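# Copy the reference drawing onto the paper pad with a marker

## Task

Using the marker, reproduce the 'drawing' reference image on the paper pad. The image stands for the entire sheet, and its top edge matches the pad's long side farthest from the robot. The scrap strip next to the pad is not checked.

## Robot and tools

Robot: two arms, left_arm (a left hand) and right_arm (a right hand), each with a five-fingered hand. Measured bases in the scene frame: left_arm at (+0.026, +0.494, 0) m, right_arm at (+0.050, -0.421, 0) m. Scene frame: origin at table-top height midway between the arms, +x out over the table, +z up, left_arm on the +y side. Image sides do not correspond to arm names.

Hand point: a point fixed to the palm, 0.05 m in front of it and 0.15 m out from the wrist flange. Its +z runs along the straight fingers, +y points out of the palm, and +x runs across the palm away from the thumb on the right hand (toward the thumb on the left). Straight fingertips sit about 0.06-0.07 m beyond the point along +z. With the fingers level, the wrist can hang below the point (up to 0.11 m palm down, 0.23 m palm up) and reach the table first. A bracket on the little-finger side can also strike things.

Row layout (28 numbers, each in [-1, 1], always covering both arms): left dx, dy, dz, rx, ry, rz; left little, ring, middle, index, thumb_bend, thumb_turn, force_limit, speed; then the same 14 for the right arm. The pose numbers are offsets, not poses. They are measured from that arm's Hand target at the start of the action or move, along the scene-frame axes. 1.0 = 0.6 m of travel or 180 degrees, and rx, ry, rz together form one rotation vector about the Hand target's position. Six zeros re-request the current Hand target. Finger numbers: -1 open/straight, +1 closed; thumb_turn -1 is beside the palm, +1 is in front of it. force_limit runs linearly from about 0 N at -1 to 10 N at +1 (15 N for the thumb motors). speed runs from near 0 at -1 to full at +0.48 and above. No hand number means "unchanged": to keep a hand as it is, repeat its last carried-out eight numbers. If none has been sent yet, use hand_measured plus hand_force_limit and hand_speed. To hold a marker, turn the thumb in front of the palm and close slowly (speed -0.94 or lower) with a modest force_limit. Resend the same numbers to keep the grip.

execute_actions(actions, cameras): actions is a list of actions. Each action is up to 15 rows of 1/30 s; a short action repeats its last row. Every row in an action counts from the same start pose. A later action starts from the new Hand target, so repeating an offset moves further. Images come back only for an empty list or when cameras names them (["all"] or specific names).

move(target, speed, blend, stop_force, zero, blocking, cameras): a straight-line path toward target. target is one 28-number row, or up to 15 rows, all counted from the same starting Hand targets. speed is in m/s, 0.002 to 3.6 (default 0.25), one value or one per target. blend in m rounds corners (0 = stop at each). stop_force, in N, 3 to 120, ends an arm's path when its wrist senses that much push against the motion. It suits touching the pen down on paper: approach slowly, with a small value. Leave it out when lifting off a surface. zero (default true) re-zeroes before the move. blocking=false returns early but cannot be combined with stop_force. The result adds a "move:" line such as done, off_target, moving, held or fault, plus limits (paced = pose clipped, held = steps withheld). Paths do not avoid obstacles. Do not run a path close to an arm's own base.

wait(seconds 0-10): lets time pass while commands are held. stop: brakes a running move. zoom_image(camera, region [x0,y0,x1,y1], at most 504x504 pixels): zooms the latest image. Cameras: cam_high, cam_low, cam_above, cam_left_wrist, cam_right_wrist, each 672x504. cam_above looks straight down and is handy for checking strokes. show_instructions shows the reference images. zero_wrist_force(arm) re-zeroes that arm's wrist sensor. finished_scene ends the scene and cannot be undone.

Results: end_effector_position (m), quaternion and velocities in the scene frame. Hand target is the last commanded pose after clipping, and the next offsets count from it. The hand often rests slightly short of it; send the missing distance if needed. Orientation commands are clipped to within 32 degrees of the current orientation per step. Also reported: hand_measured, hand_stopped_by (moving, target, force, stalled, fault), hand_load_n (positive means the finger is pushed open), and joint positions and torques. Wrist force and torque are given in the end effector's axes, with a third line showing the peak since the last report. Positions may be off by a few centimetres.

Avoid: pressing the marker hard into the table. Arms are stiff, and a target past firm contact can cause a fault stop: 10 s for a torque limit (wrist joints 26.6 N m) or a net force near 150 N. Also avoid hitting the other arm, dropping the marker or letting anything fall off the table, which fails the task. Keep the marker off the scrap strip only if you like, since it is not judged. Watch for MOTOR HOT lines; at 85 °C the arm is braked for 30-60 s. Loose objects may occasionally get nudged.

Each tool is called after "Request:" as name(argument=value, ...) on one line, values as JSON.

Reference images:

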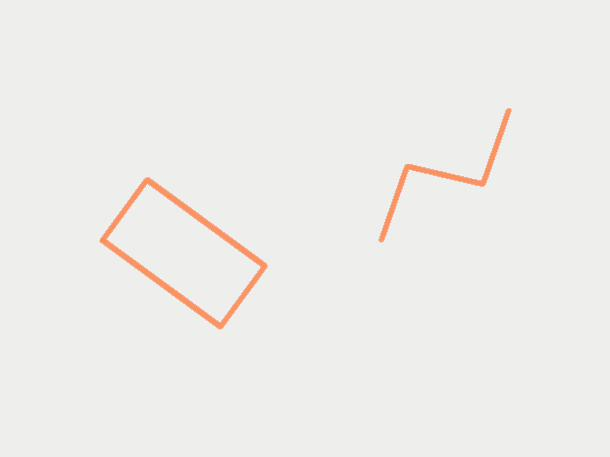

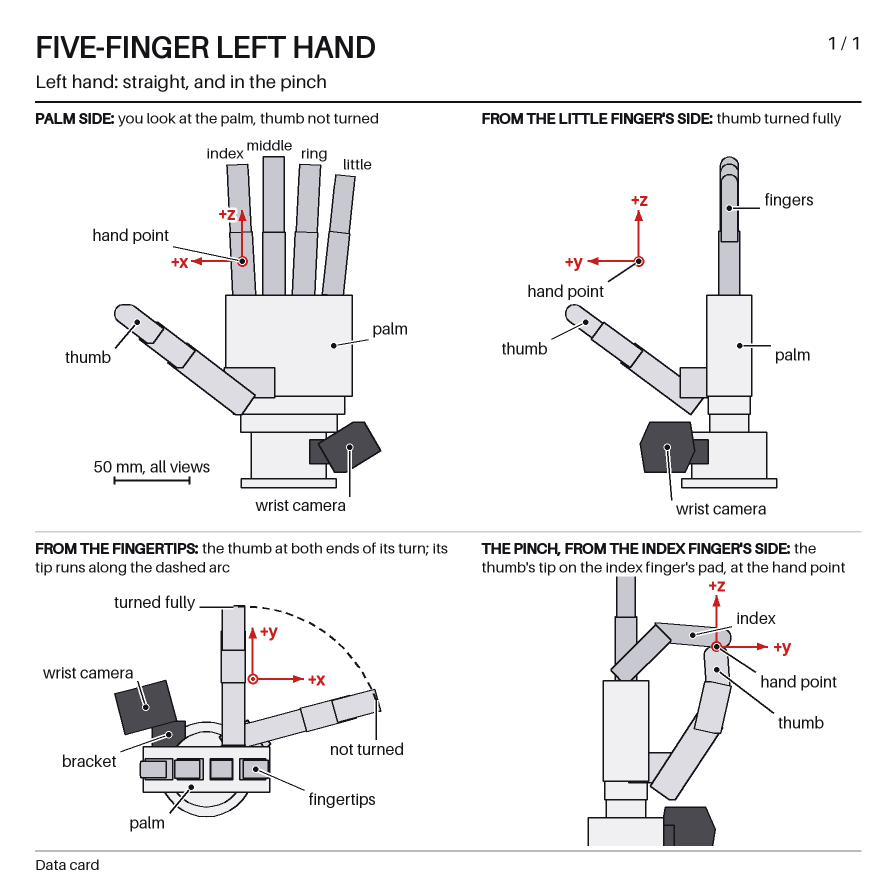

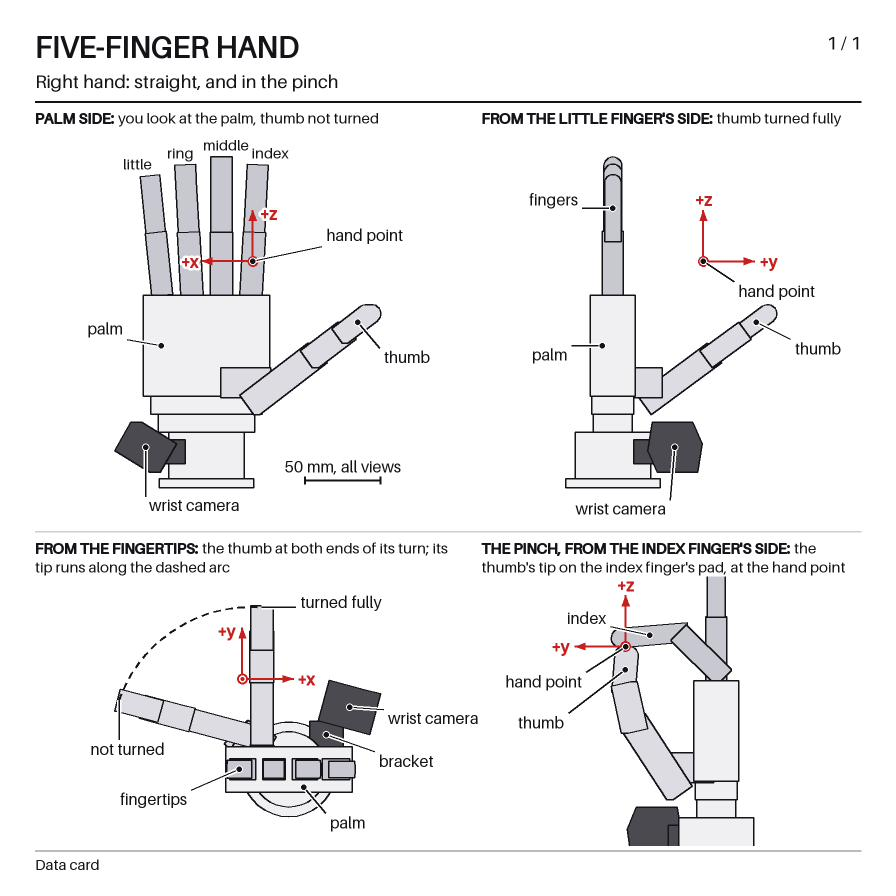

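## Session

Request:
execute_actions(actions=[])

Scene clock: 0.00 s.
left_arm: end_effector_position=(+0.4578, +0.2740, +0.1918) hand_measured=(-1.000, -1.000, -1.000, -1.000, -1.000, -1.000) hand_load_n=(+0.0, +0.0, +0.0, +0.0, +0.0, +0.0) hand_stopped_by=(target, target, target, target, target, target) hand_force_limit=0.00 hand_speed=-0.80 end_effector_quat_wxyz=(+0.171, +0.794, +0.564, -0.149) | right_arm: end_effector_position=(+0.7102, +0.0041, +0.2124) hand_measured=(-1.000, -1.000, -1.000, -1.000, -1.000, -1.000) hand_load_n=(+0.0, +0.0, +0.0, +0.0, +0.5, +0.0) hand_stopped_by=(target, target, target, target, target, target) hand_force_limit=0.00 hand_speed=-0.80 end_effector_quat_wxyz=(+0.250, +0.235, +0.939, -0.022)
Joint positions: left_arm=[3.145 -1.836 -1.716 1.911 -1.118 0.394] | right_arm=[0.52 -0.64 0.563 1.29 1.94 -0.643]
Joint velocities: within noise
Joint torques (N m): no reading
Motor temperatures (°C): left_arm=[25 25 30 35 33 36] | right_arm=[28 28 26 31 33 29]
Wrist force (N): no reading
Wrist torque (N m): no reading
Wrist force, peak (N): no reading
Hand target: left_arm +0.4578, +0.2740, +0.1918; +0.171, +0.794, +0.564, -0.149 | right_arm +0.7102, +0.0041, +0.2124; +0.250, +0.235, +0.939, -0.022

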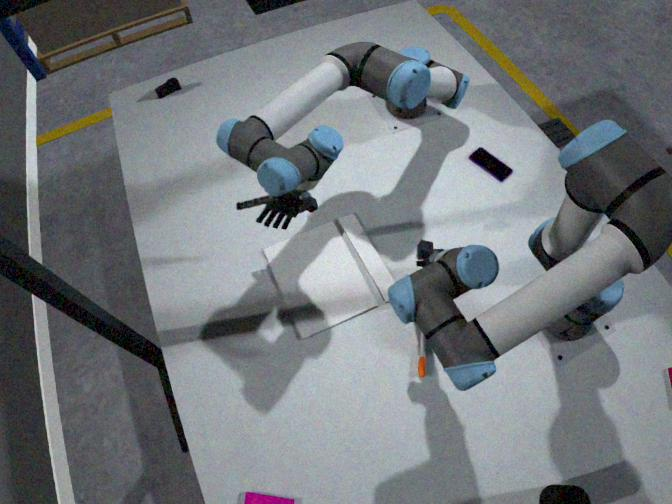

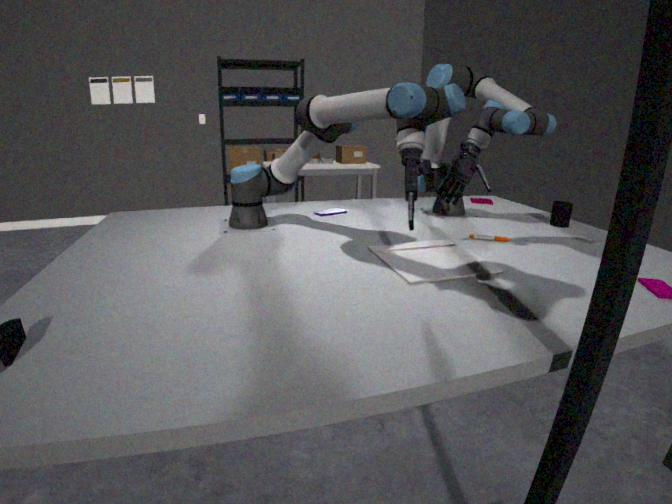

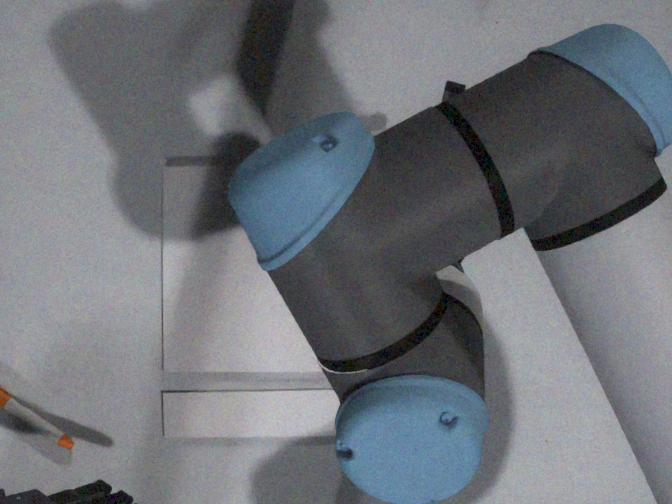

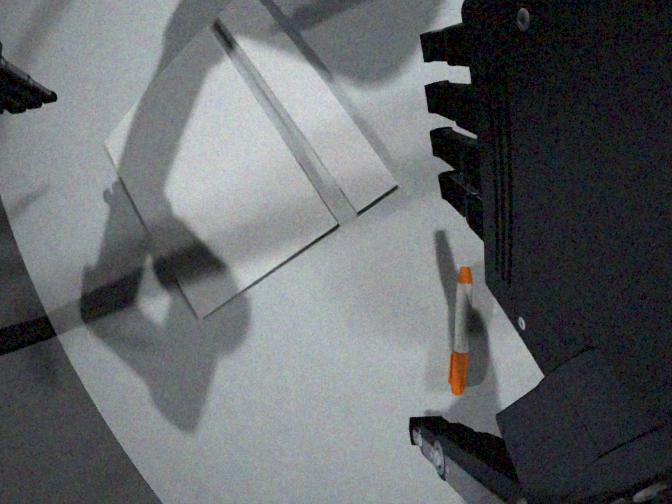

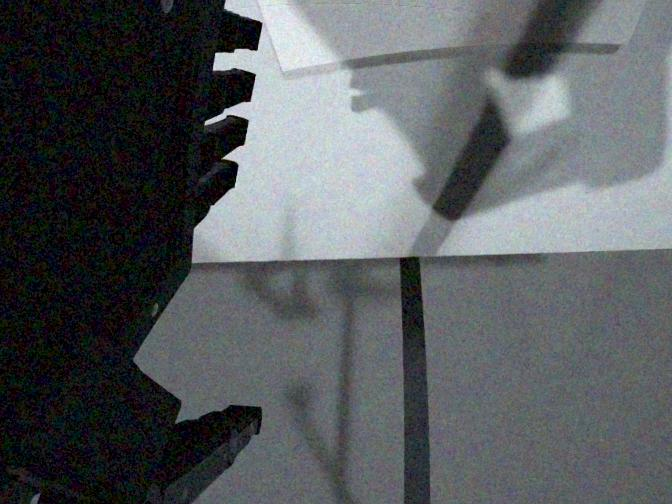

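Request:
zoom_image(camera="cam_left_wrist", region=[380, 220, 530, 420])

Request:
zoom_image(camera="cam_high", region=[240, 190, 460, 390])

Request:
zoom_image(camera="cam_low", region=[360, 180, 640, 320])

Scaled by 2.520 from the camera's 672x504 image, which has a finer 960x720 frame.

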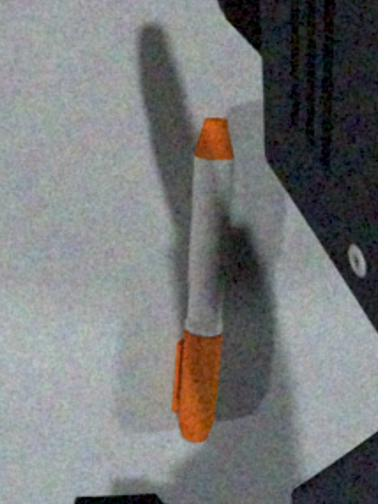

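Scaled by 2.291.

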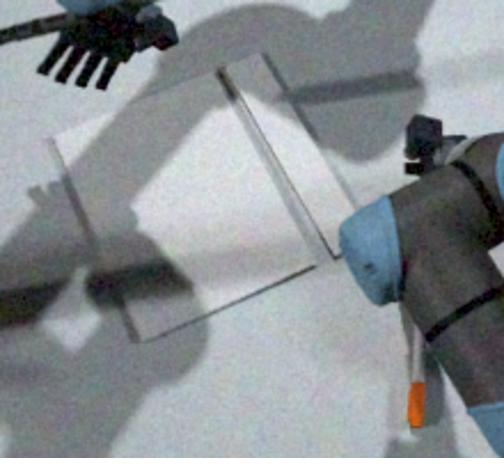

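Scaled by 1.800.

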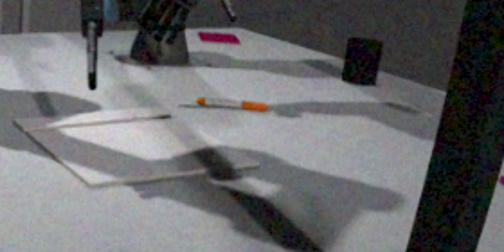

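Request:
move(target=[0,0,0,0,0,0,-1,-1,-1,-1,-1,-1,0,-0.8,-0.517,-0.4735,0.229,0,0,0.3056,-1,-1,-1,-1,-1,-1,0,-0.8], speed=0.3, cameras=["all"])

Scene clock: 9.60 s.
left_arm: end_effector_position=(+0.4578, +0.2740, +0.1918) hand_measured=(-1.000, -1.000, -1.000, -1.000, -1.000, -1.000) hand_load_n=(+0.0, +0.0, +0.0, +0.0, +0.0, +0.0) hand_stopped_by=(target, target, target, target, target, target) hand_force_limit=0.00 hand_speed=-0.80 end_effector_quat_wxyz=(+0.171, +0.794, +0.564, -0.149) | right_arm: end_effector_position=(+0.4000, -0.2799, +0.3498) hand_measured=(-1.000, -1.000, -1.000, -1.000, -1.000, -1.000) hand_load_n=(+0.0, +0.0, +0.0, +0.0, +0.0, +0.0) hand_stopped_by=(target, target, target, target, target, target) hand_force_limit=0.00 hand_speed=-0.80 end_effector_quat_wxyz=(+0.232, -0.225, +0.941, +0.096)
Joint positions: left_arm=[3.145 -1.836 -1.716 1.911 -1.118 0.394] | right_arm=[-0.511 -1.752 1.777 1.325 1.109 -2.515]
Joint torques (N m): left_arm=[1.86 25.21 17.5 -2.01 0.62 -0.23] | right_arm=[-9.13 0.59 -11.16 5.13 -2.14 -2.22]
Wrist force (N): left_arm=[-0.2 -0.1 -0.3] | right_arm=[0.3 0.2 -0.1]
Wrist torque (N m): left_arm=[-0.01 0.03 0.00] | right_arm=[0.02 -0.04 0.02]
Wrist force, peak (N): left_arm=[-0.7 0.0 -0.4] | right_arm=[0.5 1.2 0.5]
Hand target: left_arm +0.4578, +0.2740, +0.1918; +0.171, +0.794, +0.564, -0.149 | right_arm +0.4000, -0.2800, +0.3498; +0.232, -0.225, +0.941, +0.096
Off the commanded pose: left_arm 0.000 m, 0 deg | right_arm 0.000 m, 0 deg.
move: done
camera_calibration:
cam_right_wrist: T_world_to_cam=[[-0.696476, 0.71544, -0.0553739, 0.496157], [0.317001, 0.37599, 0.870714, -0.326005], [0.643764, 0.588878, -0.488663, 0.195521], [0, 0, 0, 1]] pos_world=[0.323037, -0.347534, 0.406875]

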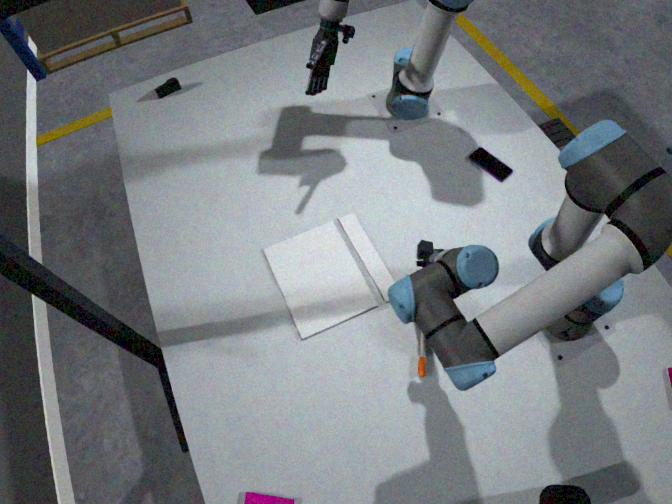

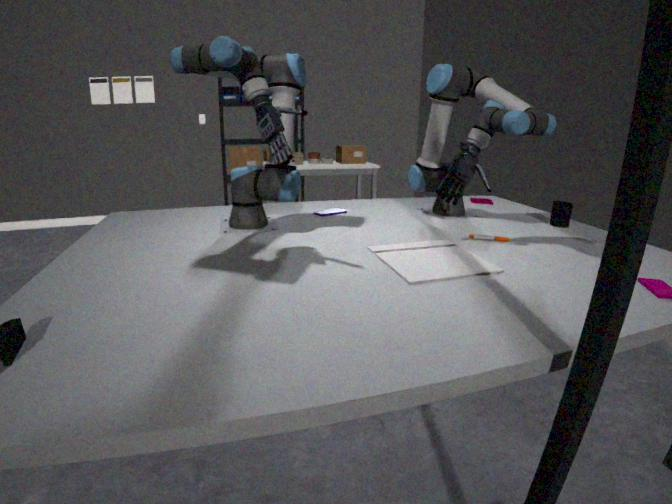

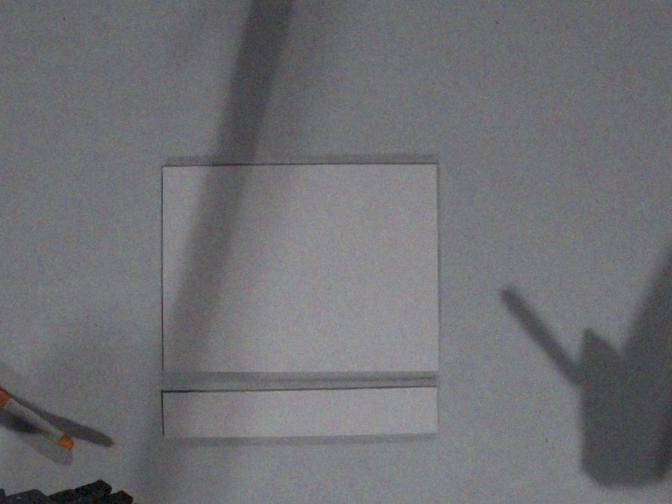

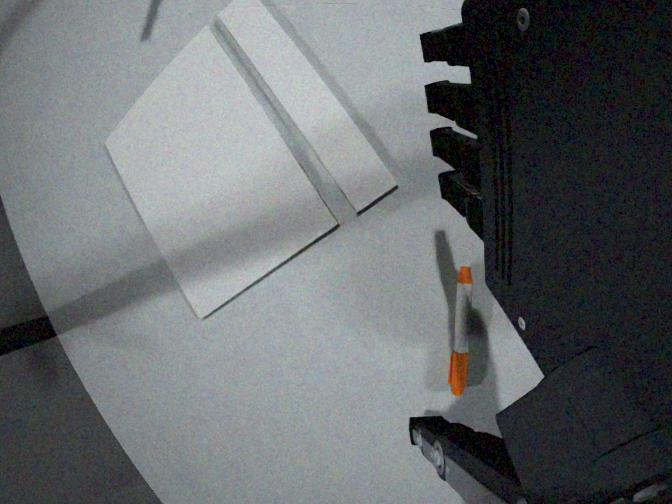

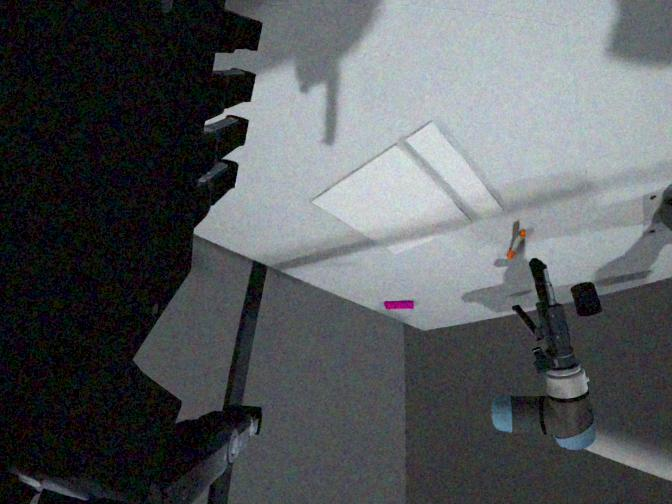

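Request:
move(target=[-0.013,0.0933,0.2137,-0.092,0.0953,0.398,-1,-1,-1,-1,-1,1,0,0,0,0,0,0,0,0,-1,-1,-1,-1,-1,-1,0,-0.8], speed=0.35, cameras=["cam_high","cam_left_wrist"])

Scene clock: 22.40 s.
left_arm: end_effector_position=(+0.4500, +0.3299, +0.3200) hand_measured=(-1.000, -1.000, -1.000, -1.000, -1.000, +1.000) hand_load_n=(+0.0, +0.0, +0.0, +0.0, +0.0, +0.0) hand_stopped_by=(target, target, target, target, target, target) hand_force_limit=0.00 hand_speed=0.00 end_effector_quat_wxyz=(+0.250, +0.257, +0.911, -0.205) | right_arm: end_effector_position=(+0.4000, -0.2800, +0.3498) hand_measured=(-1.000, -1.000, -1.000, -1.000, -1.000, -1.000) hand_load_n=(+0.0, +0.0, +0.0, +0.0, +0.0, +0.0) hand_stopped_by=(target, target, target, target, target, target) hand_force_limit=0.00 hand_speed=-0.80 end_effector_quat_wxyz=(+0.232, -0.225, +0.941, +0.096)
Joint positions: left_arm=[3.217 -1.603 -1.546 1.931 -1.002 -1.011] | right_arm=[-0.511 -1.752 1.777 1.325 1.109 -2.515]
Joint torques (N m): left_arm=[-8.13 27.42 34.42 0.11 -0.43 -1.67] | right_arm=[-9.68 -1.81 -10.97 4.84 -1.95 -2.31]
Wrist force (N): left_arm=[-0.6 0.1 -0.7] | right_arm=[0.2 0.3 -0.2]
Wrist torque (N m): left_arm=[0.06 0.06 0.08] | right_arm=[0.04 -0.02 0.01]
Wrist force, peak (N): left_arm=[-1.1 -0.2 -0.6] | right_arm=[0.5 0.5 -0.4]
Hand target: left_arm +0.4500, +0.3299, +0.3201; +0.250, +0.257, +0.911, -0.205 | right_arm +0.4000, -0.2800, +0.3498; +0.232, -0.225, +0.941, +0.096
Off the commanded pose: left_arm 0.000 m, 0 deg | right_arm 0.000 m, 0 deg.
move: done
camera_calibration:
cam_left_wrist: T_world_to_cam=[[-0.755577, -0.653188, 0.049496, 0.545072], [-0.653418, 0.74618, -0.127519, 0.0952491], [0.0463608, -0.128692, -0.9906, 0.451762], [0, 0, 0, 1]] pos_world=[0.453137, 0.343099, 0.432683]
Images, in order (width x height): cam_high 672x504, cam_left_wrist 672x504.

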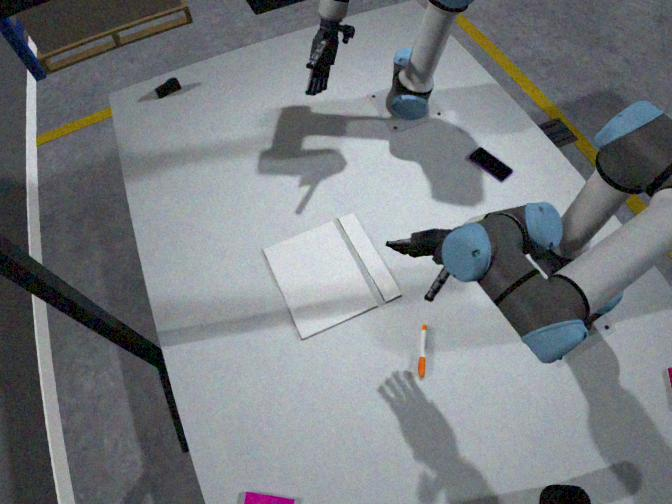

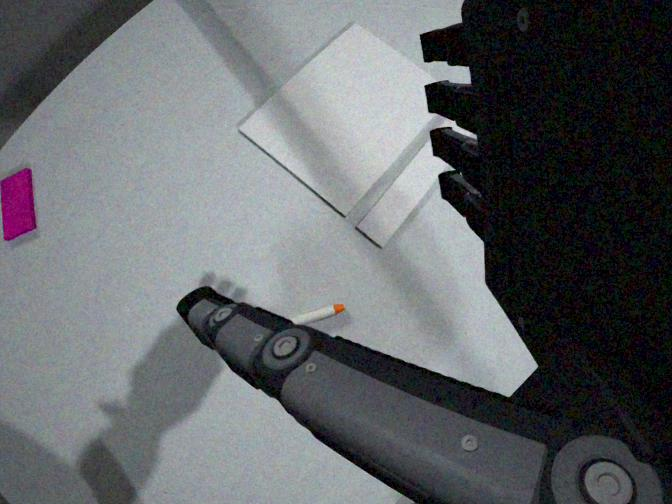

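Request:
move(target=[-0.0142,0.1167,-0.2835,-0.3276,0.0992,0.3407,-1,-1,-0.1,-0.1,-0.3,1,0,0,0,0,0,0,0,0,-1,-1,-1,-1,-1,-1,0,-0.8], speed=0.3, cameras=["all"])

Scene clock: 25.97 s.
left_arm: end_effector_position=(+0.4414, +0.4000, +0.1500) hand_measured=(-1.000, -1.000, -0.100, -0.100, -0.300, +1.000) hand_load_n=(+0.0, +0.0, +0.0, +0.0, +0.0, -0.5) hand_stopped_by=(target, target, target, target, target, target) hand_force_limit=0.00 hand_speed=0.00 end_effector_quat_wxyz=(+0.272, -0.401, +0.725, -0.489) | right_arm: end_effector_position=(+0.4000, -0.2800, +0.3498) hand_measured=(-1.000, -1.000, -1.000, -1.000, -1.000, -1.000) hand_load_n=(+0.0, +0.0, +0.0, +0.0, +0.0, +0.0) hand_stopped_by=(target, target, target, target, target, target) hand_force_limit=0.00 hand_speed=-0.80 end_effector_quat_wxyz=(+0.232, -0.225, +0.941, +0.096)
Joint positions: left_arm=[3.813 -1.528 -2.235 2.831 -0.484 -2.266] | right_arm=[-0.511 -1.752 1.777 1.325 1.109 -2.515]
Joint torques (N m): left_arm=[11.79 20.75 1.33 0.33 -0.44 -1.82] | right_arm=[-10.61 -4.37 -9.82 5.16 -2.02 -2.22]
Wrist force (N): left_arm=[0.0 -1.5 -0.5] | right_arm=[0.3 0.1 -0.1]
Wrist torque (N m): left_arm=[-0.27 -0.09 0.24] | right_arm=[0.02 -0.02 0.01]
Wrist force, peak (N): left_arm=[0.2 -1.8 -0.7] | right_arm=[0.6 0.4 -0.1]
Hand target: left_arm +0.4414, +0.4000, +0.1500; +0.272, -0.401, +0.725, -0.489 | right_arm +0.4000, -0.2800, +0.3498; +0.232, -0.225, +0.941, +0.096
Off the commanded pose: left_arm 0.000 m, 0 deg | right_arm 0.000 m, 0 deg.
move: done
camera_calibration:
cam_left_wrist: T_world_to_cam=[[0.164613, -0.453372, 0.875989, -0.0172697], [-0.9121, -0.408034, -0.0397813, 0.578383], [0.375469, -0.792441, -0.480688, 0.336479], [0, 0, 0, 1]] pos_world=[0.404049, 0.49481, 0.199878]
cam_right_wrist: T_world_to_cam=[[-0.696589, 0.715331, -0.0553666, 0.496153], [0.316948, 0.376037, 0.870713, -0.325972], [0.643667, 0.588981, -0.488666, 0.195588], [0, 0, 0, 1]] pos_world=[0.323037, -0.347534, 0.406875]

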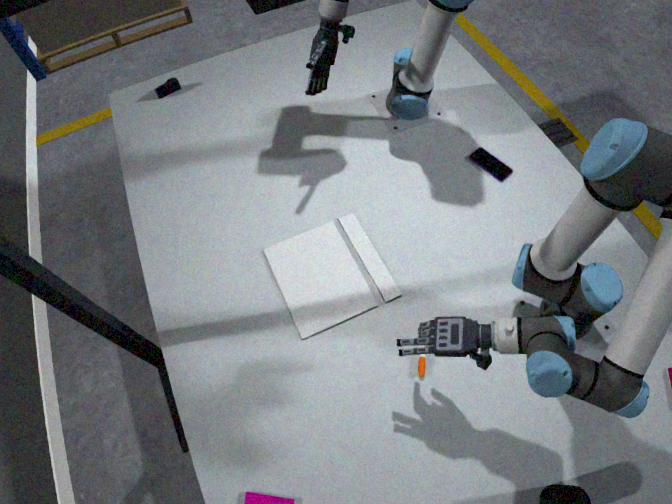

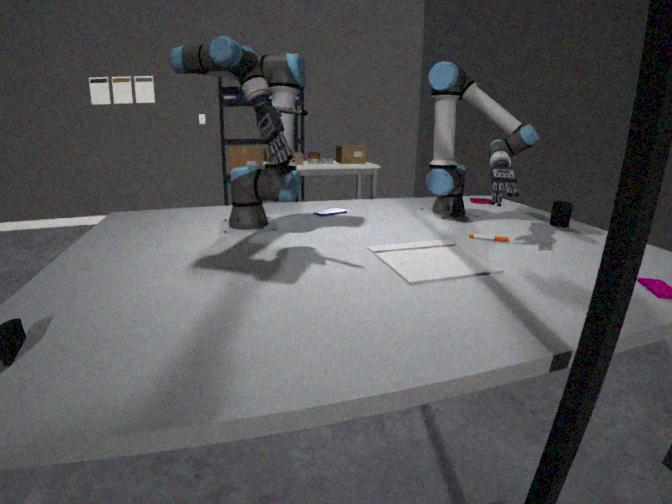

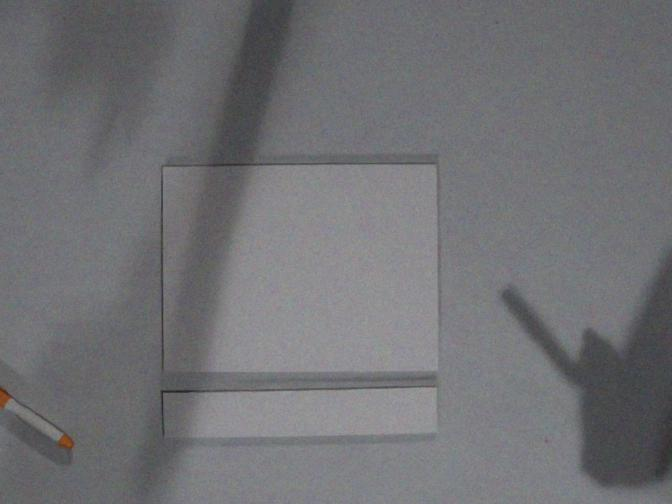

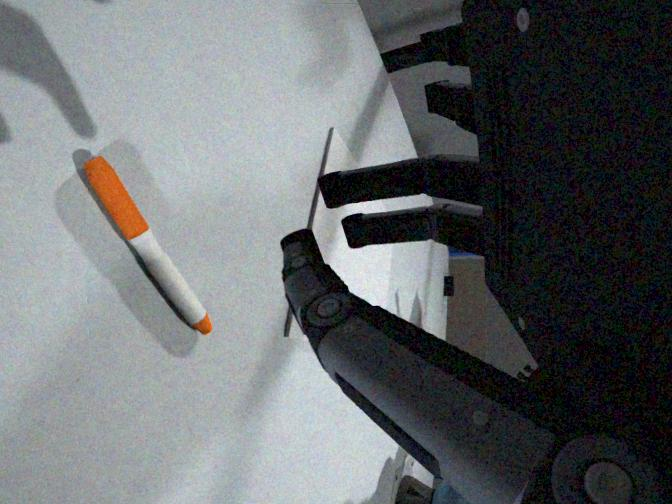

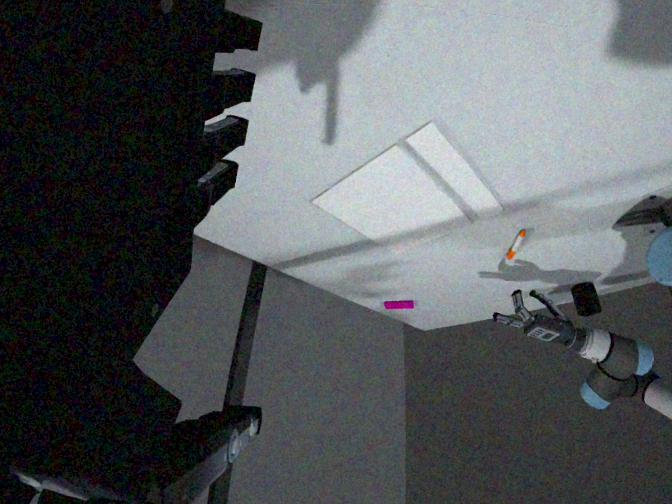

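Request:
zoom_image(camera="cam_left_wrist", region=[60, 120, 260, 360])

Request:
zoom_image(camera="cam_left_wrist", region=[260, 130, 500, 370])

Request:
zoom_image(camera="cam_above", region=[0, 370, 120, 470])

Scaled by 2.100 from the camera's 672x504 image, which has a finer 960x720 frame.

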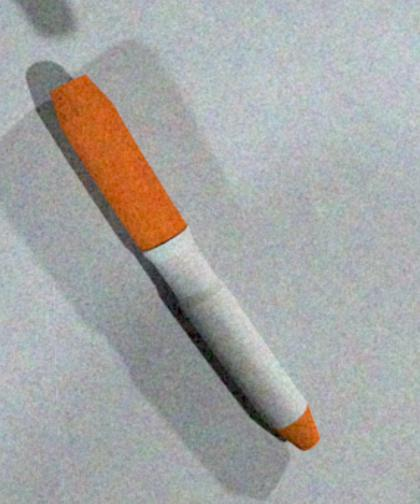

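Scaled by 2.100 from the camera's 672x504 image, which has a finer 960x720 frame.

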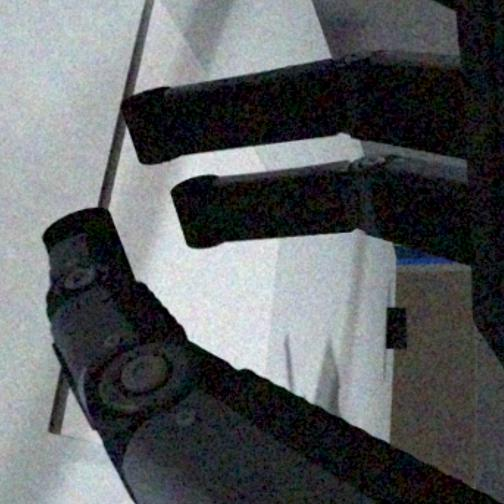

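Scaled by 4.200.

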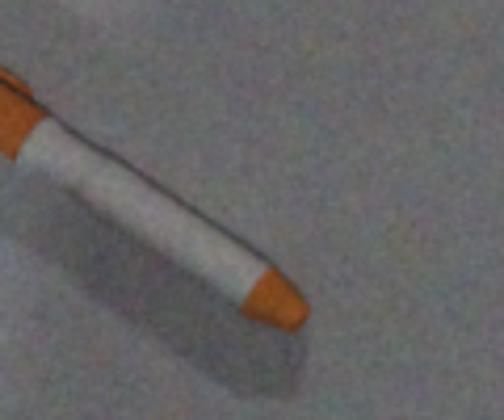

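Request:
zoom_image(camera="cam_right_wrist", region=[470, 210, 630, 370])

Request:
zoom_image(camera="cam_high", region=[370, 290, 530, 410])

Request:
zoom_image(camera="cam_low", region=[440, 130, 580, 260])

Scaled by 3.150 from the camera's 672x504 image, which has a finer 960x720 frame.

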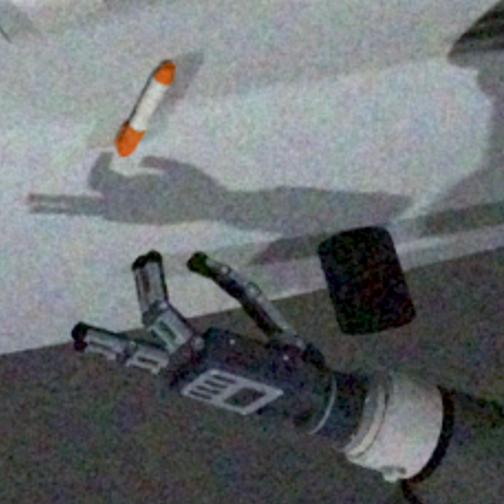

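Scaled by 3.150.

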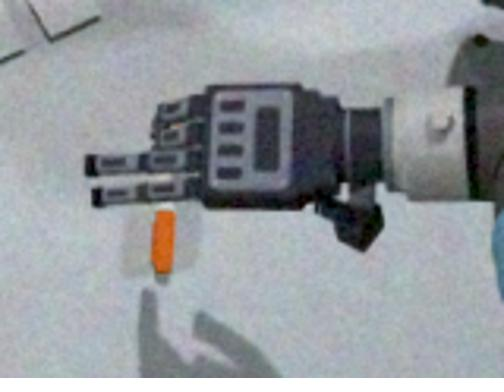

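Scaled by 3.600.

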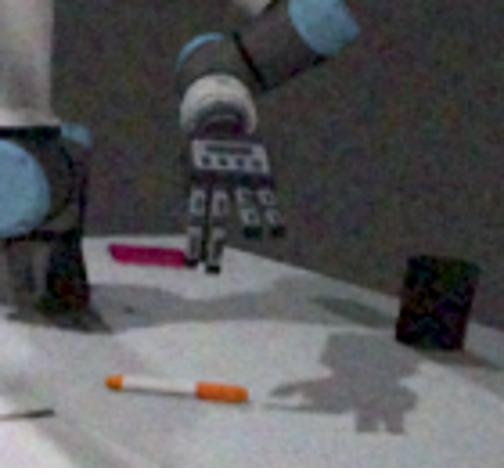

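Request:
move(target=[0,0,0,0,0,0,-1,-1,0.05,0.05,-0.2,1,-0.6,-0.4,0,0,0,0,0,0,-1,-1,-1,-1,-1,-1,0,-0.8], speed=0.3, cameras=["cam_left_wrist","cam_right_wrist"])

Request:
zoom_image(camera="cam_left_wrist", region=[260, 130, 500, 370])

Request:
zoom_image(camera="cam_right_wrist", region=[480, 250, 600, 350])

Scene clock: 31.03 s.
left_arm: end_effector_position=(+0.4414, +0.4000, +0.1500) hand_measured=(-1.000, -1.000, +0.050, +0.050, -0.200, +1.000) hand_load_n=(+0.0, +0.0, +0.0, +0.0, +0.0, +0.0) hand_stopped_by=(target, target, target, target, target, target) hand_force_limit=-0.60 hand_speed=-0.40 end_effector_quat_wxyz=(+0.272, -0.401, +0.725, -0.489) | right_arm: end_effector_position=(+0.4000, -0.2800, +0.3498) hand_measured=(-1.000, -1.000, -1.000, -1.000, -1.000, -1.000) hand_load_n=(+0.0, +0.0, +0.0, +0.5, +0.0, +0.0) hand_stopped_by=(target, target, target, target, target, target) hand_force_limit=0.00 hand_speed=-0.80 end_effector_quat_wxyz=(+0.232, -0.225, +0.941, +0.096)
Joint positions: left_arm=[3.813 -1.527 -2.235 2.831 -0.485 -2.267] | right_arm=[-0.511 -1.752 1.777 1.325 1.109 -2.515]
Joint torques (N m): left_arm=[5.42 20.21 1.32 0.37 -0.33 -1.7] | right_arm=[-10.02 -7.83 -10.85 5.04 -2.29 -2.29]
Wrist force (N): left_arm=[0.0 -1.5 -0.6] | right_arm=[0.2 0.1 -0.2]
Wrist torque (N m): left_arm=[-0.27 -0.09 0.24] | right_arm=[0.02 -0.01 0.01]
Wrist force, peak (N): left_arm=[0.0 -1.9 -0.6] | right_arm=[0.6 0.4 -0.3]
Hand target: left_arm +0.4414, +0.4000, +0.1500; +0.272, -0.401, +0.725, -0.489 | right_arm +0.4000, -0.2800, +0.3498; +0.232, -0.225, +0.941, +0.096
Off the commanded pose: left_arm 0.000 m, 0 deg | right_arm 0.000 m, 0 deg.
move: done
camera_calibration:
cam_left_wrist: T_world_to_cam=[[0.164734, -0.453232, 0.876039, -0.0173981], [-0.911953, -0.408362, -0.0397843, 0.578488], [0.375772, -0.792352, -0.480597, 0.336295], [0, 0, 0, 1]] pos_world=[0.404049, 0.494811, 0.199879]
cam_right_wrist: T_world_to_cam=[[-0.696589, 0.715331, -0.0553666, 0.496153], [0.316948, 0.376037, 0.870713, -0.325972], [0.643667, 0.588981, -0.488666, 0.195588], [0, 0, 0, 1]] pos_world=[0.323037, -0.347534, 0.406875]
Images, in order (width x height): cam_left_wrist 672x504, cam_right_wrist 672x504.

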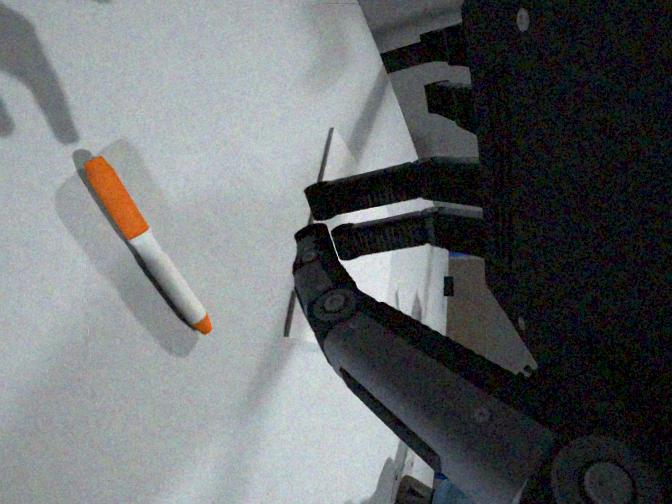

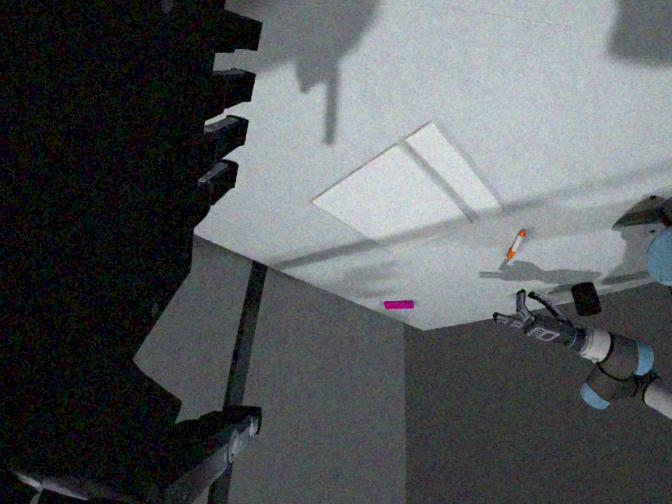

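Scaled by 2.100 from the camera's 672x504 image, which has a finer 960x720 frame.

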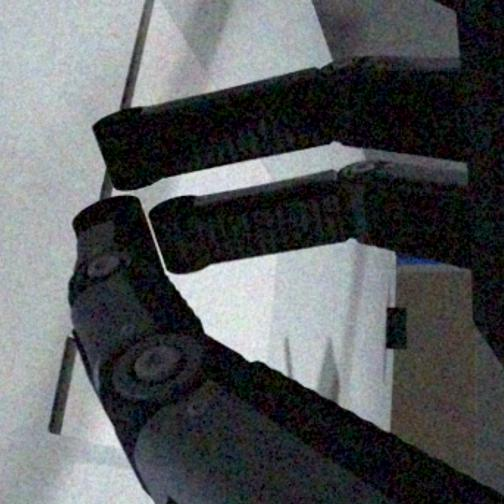

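Scaled by 4.200 from the camera's 672x504 image, which has a finer 960x720 frame.

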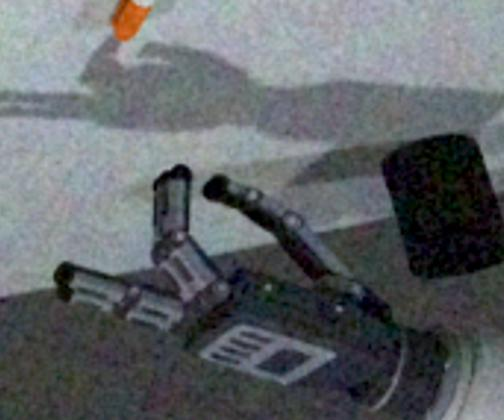

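Request:
move(target=[0.0112,0.0132,-0.1333,0,0,0,-1,-1,-0.16,-0.16,-0.3,1,-0.6,-0.4,0,0,0,0,0,0,-1,-1,-1,-1,-1,-1,0,-0.8], speed=0.15, cameras=["cam_left_wrist","cam_right_wrist"])

Request:
zoom_image(camera="cam_left_wrist", region=[160, 100, 460, 340])

Request:
zoom_image(camera="cam_right_wrist", region=[480, 210, 600, 310])

Scene clock: 33.17 s.
left_arm: end_effector_position=(+0.4481, +0.4079, +0.0701) hand_measured=(-1.000, -1.000, -0.160, -0.160, -0.300, +1.000) hand_load_n=(+0.0, +0.0, +0.0, +0.0, +0.0, +0.0) hand_stopped_by=(target, target, target, target, target, target) hand_force_limit=-0.60 hand_speed=-0.40 end_effector_quat_wxyz=(+0.272, -0.401, +0.725, -0.489) | right_arm: end_effector_position=(+0.4000, -0.2800, +0.3498) hand_measured=(-1.000, -1.000, -1.000, -1.000, -1.000, -1.000) hand_load_n=(+0.0, +0.0, +0.0, +0.0, -0.5, +0.0) hand_stopped_by=(target, target, target, target, target, target) hand_force_limit=0.00 hand_speed=-0.80 end_effector_quat_wxyz=(+0.232, -0.225, +0.941, +0.096)
Joint positions: left_arm=[3.82 -1.721 -2.31 3.089 -0.48 -2.254] | right_arm=[-0.511 -1.752 1.777 1.325 1.109 -2.515]
Joint torques (N m): left_arm=[-8.02 7.57 -3.01 0.57 -0.26 -1.63] | right_arm=[-9.67 -9.4 -10.61 5 -2.04 -2.18]
Wrist force (N): left_arm=[0.0 -1.4 -0.6] | right_arm=[0.4 0.4 -0.2]
Wrist torque (N m): left_arm=[-0.24 -0.08 0.25] | right_arm=[0.05 -0.05 0.03]
Wrist force, peak (N): left_arm=[0.1 -2.3 -1.1] | right_arm=[0.6 0.2 -0.4]
Hand target: left_arm +0.4482, +0.4079, +0.0700; +0.272, -0.401, +0.725, -0.489 | right_arm +0.4000, -0.2800, +0.3498; +0.232, -0.225, +0.941, +0.096
Off the commanded pose: left_arm 0.000 m, 0 deg | right_arm 0.000 m, 0 deg.
move: done
camera_calibration:
cam_left_wrist: T_world_to_cam=[[0.164724, -0.453251, 0.87603, 0.0551769], [-0.91199, -0.408281, -0.0397558, 0.584612], [0.375686, -0.792382, -0.480615, 0.301642], [0, 0, 0, 1]] pos_world=[0.410749, 0.502711, 0.119879]
cam_right_wrist: T_world_to_cam=[[-0.696589, 0.715331, -0.0553666, 0.496153], [0.316948, 0.376037, 0.870713, -0.325972], [0.643667, 0.588981, -0.488666, 0.195588], [0, 0, 0, 1]] pos_world=[0.323037, -0.347534, 0.406875]
Images, in order (width x height): cam_left_wrist 672x504, cam_right_wrist 672x504.

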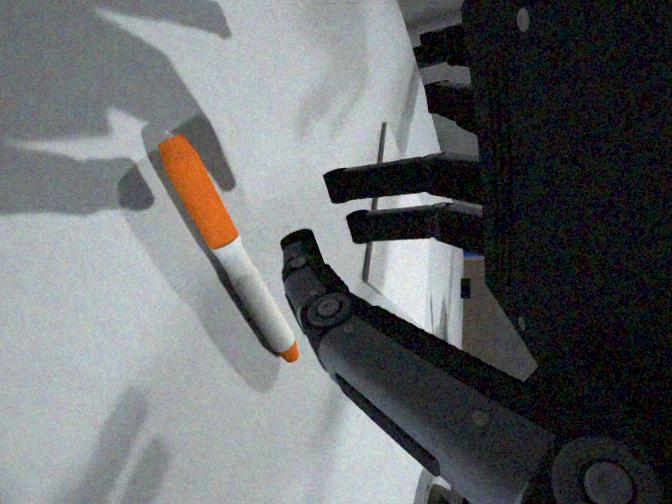

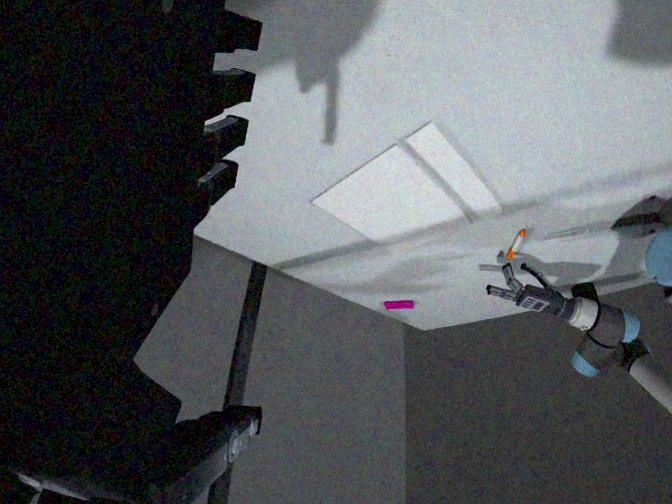

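Scaled by 1.680 from the camera's 672x504 image, which has a finer 960x720 frame.

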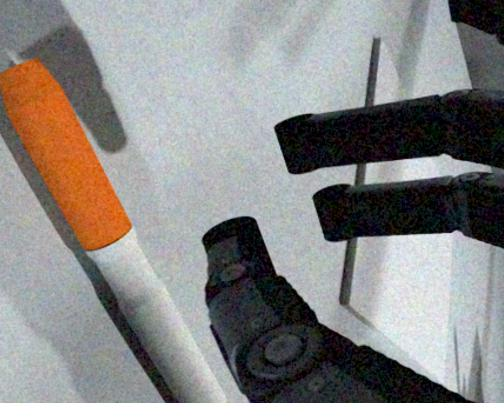

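Scaled by 4.200 from the camera's 672x504 image, which has a finer 960x720 frame.

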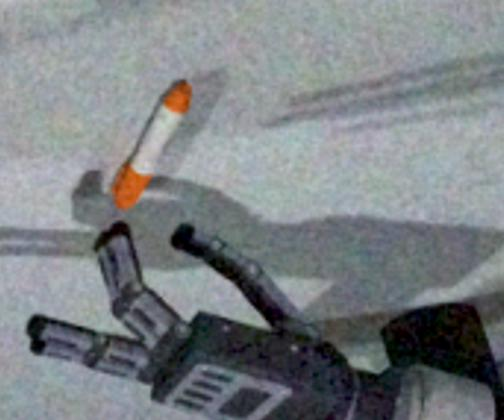

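Request:
move(target=[-0.0042,0.0027,-0.0583,0,0,0,-1,-1,-0.16,-0.16,-0.3,1,-0.6,-0.4,0,0,0,0,0,0,-1,-1,-1,-1,-1,-1,0,-0.8], speed=0.1, cameras=["cam_left_wrist","cam_right_wrist","cam_high"])

Request:
zoom_image(camera="cam_left_wrist", region=[160, 100, 460, 400])

Request:
zoom_image(camera="cam_right_wrist", region=[480, 210, 600, 310])

Scene clock: 36.40 s.
left_arm: end_effector_position=(+0.4456, +0.4095, +0.0351) hand_measured=(-1.000, -1.000, -0.160, -0.160, -0.300, +1.000) hand_load_n=(+0.0, +0.0, +0.0, +0.0, +0.0, +0.0) hand_stopped_by=(target, target, target, target, target, target) hand_force_limit=-0.60 hand_speed=-0.40 end_effector_quat_wxyz=(+0.272, -0.401, +0.725, -0.489) | right_arm: end_effector_position=(+0.4000, -0.2800, +0.3498) hand_measured=(-1.000, -1.000, -1.000, -1.000, -1.000, -1.000) hand_load_n=(+0.0, +0.0, +0.0, +0.0, +0.0, +0.0) hand_stopped_by=(target, target, target, target, target, target) hand_force_limit=0.00 hand_speed=-0.80 end_effector_quat_wxyz=(+0.232, -0.225, +0.941, +0.096)
Joint positions: left_arm=[3.833 -1.815 -2.343 3.195 -0.473 -2.232] | right_arm=[-0.511 -1.752 1.777 1.325 1.109 -2.515]
Joint torques (N m): left_arm=[11.45 8.72 -4.54 0.59 2.41 -1.35] | right_arm=[-10.28 -12.66 -11.51 4.84 -2.24 -2.34]
Wrist force (N): left_arm=[-0.4 -1.5 -0.3] | right_arm=[0.3 0.4 -0.3]
Wrist torque (N m): left_arm=[-0.28 0.01 0.09] | right_arm=[0.07 -0.03 0.02]
Wrist force, peak (N): left_arm=[-0.1 -2.1 -0.9] | right_arm=[0.7 0.0 -0.4]
Hand target: left_arm +0.4456, +0.4095, +0.0350; +0.272, -0.401, +0.725, -0.489 | right_arm +0.4000, -0.2800, +0.3498; +0.232, -0.225, +0.941, +0.096
Off the commanded pose: left_arm 0.000 m, 0 deg | right_arm 0.000 m, 0 deg.
move: done
camera_calibration:
cam_left_wrist: T_world_to_cam=[[0.164724, -0.453251, 0.87603, 0.0868874], [-0.91199, -0.408281, -0.0397558, 0.581598], [0.375686, -0.792382, -0.480615, 0.287075], [0, 0, 0, 1]] pos_world=[0.408249, 0.504311, 0.0849785]
cam_right_wrist: T_world_to_cam=[[-0.696589, 0.715331, -0.0553666, 0.496153], [0.316948, 0.376037, 0.870713, -0.325972], [0.643667, 0.588981, -0.488666, 0.195588], [0, 0, 0, 1]] pos_world=[0.323037, -0.347534, 0.406875]
Images, in order (width x height): cam_high 672x504, cam_left_wrist 672x504, cam_right_wrist 672x504.

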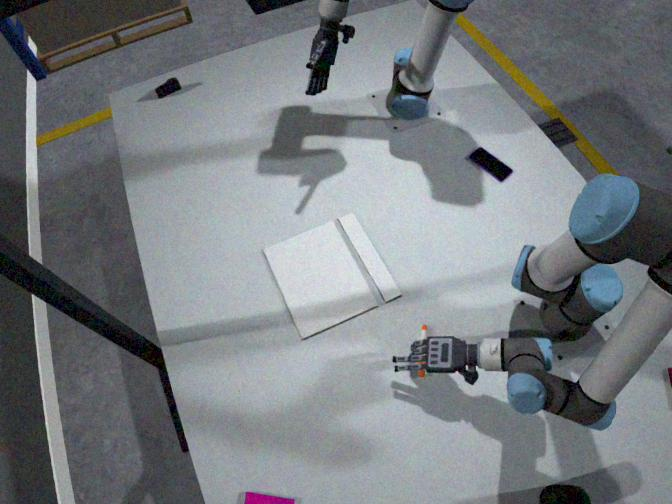

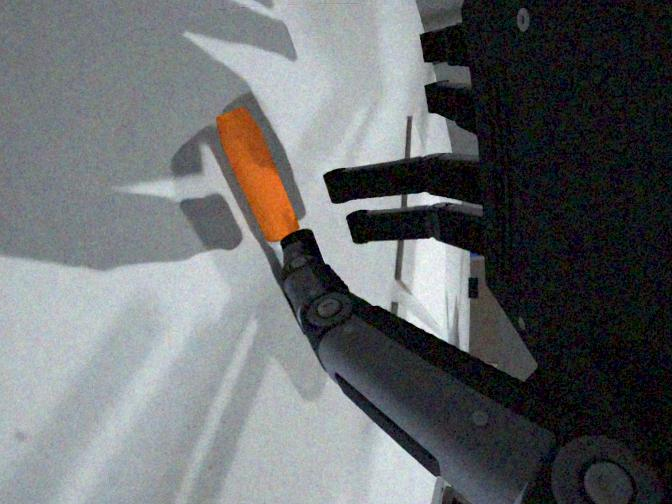

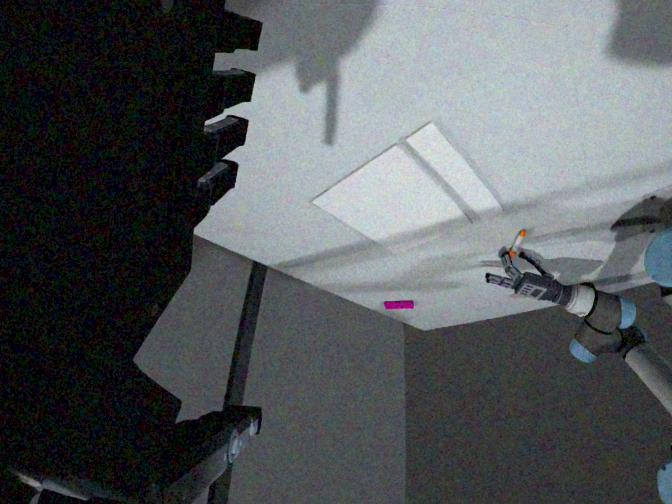

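Scaled by 1.680 from the camera's 672x504 image, which has a finer 960x720 frame.

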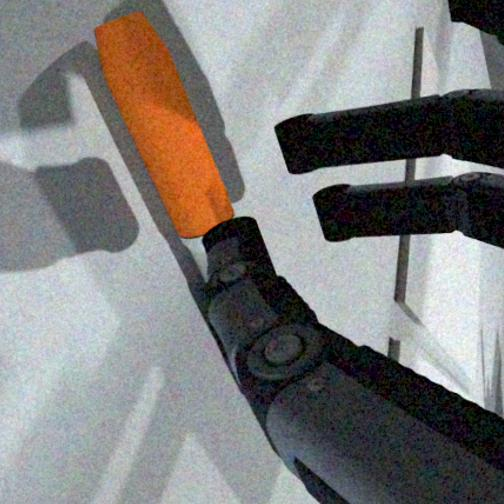

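Scaled by 4.200 from the camera's 672x504 image, which has a finer 960x720 frame.

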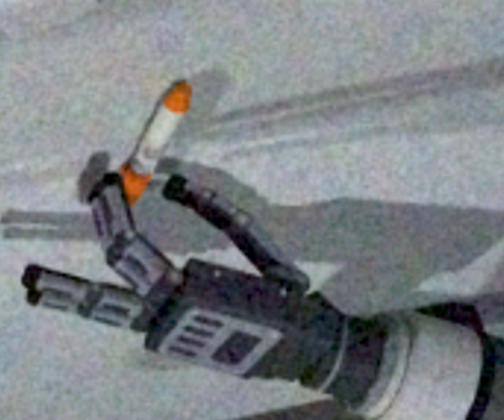

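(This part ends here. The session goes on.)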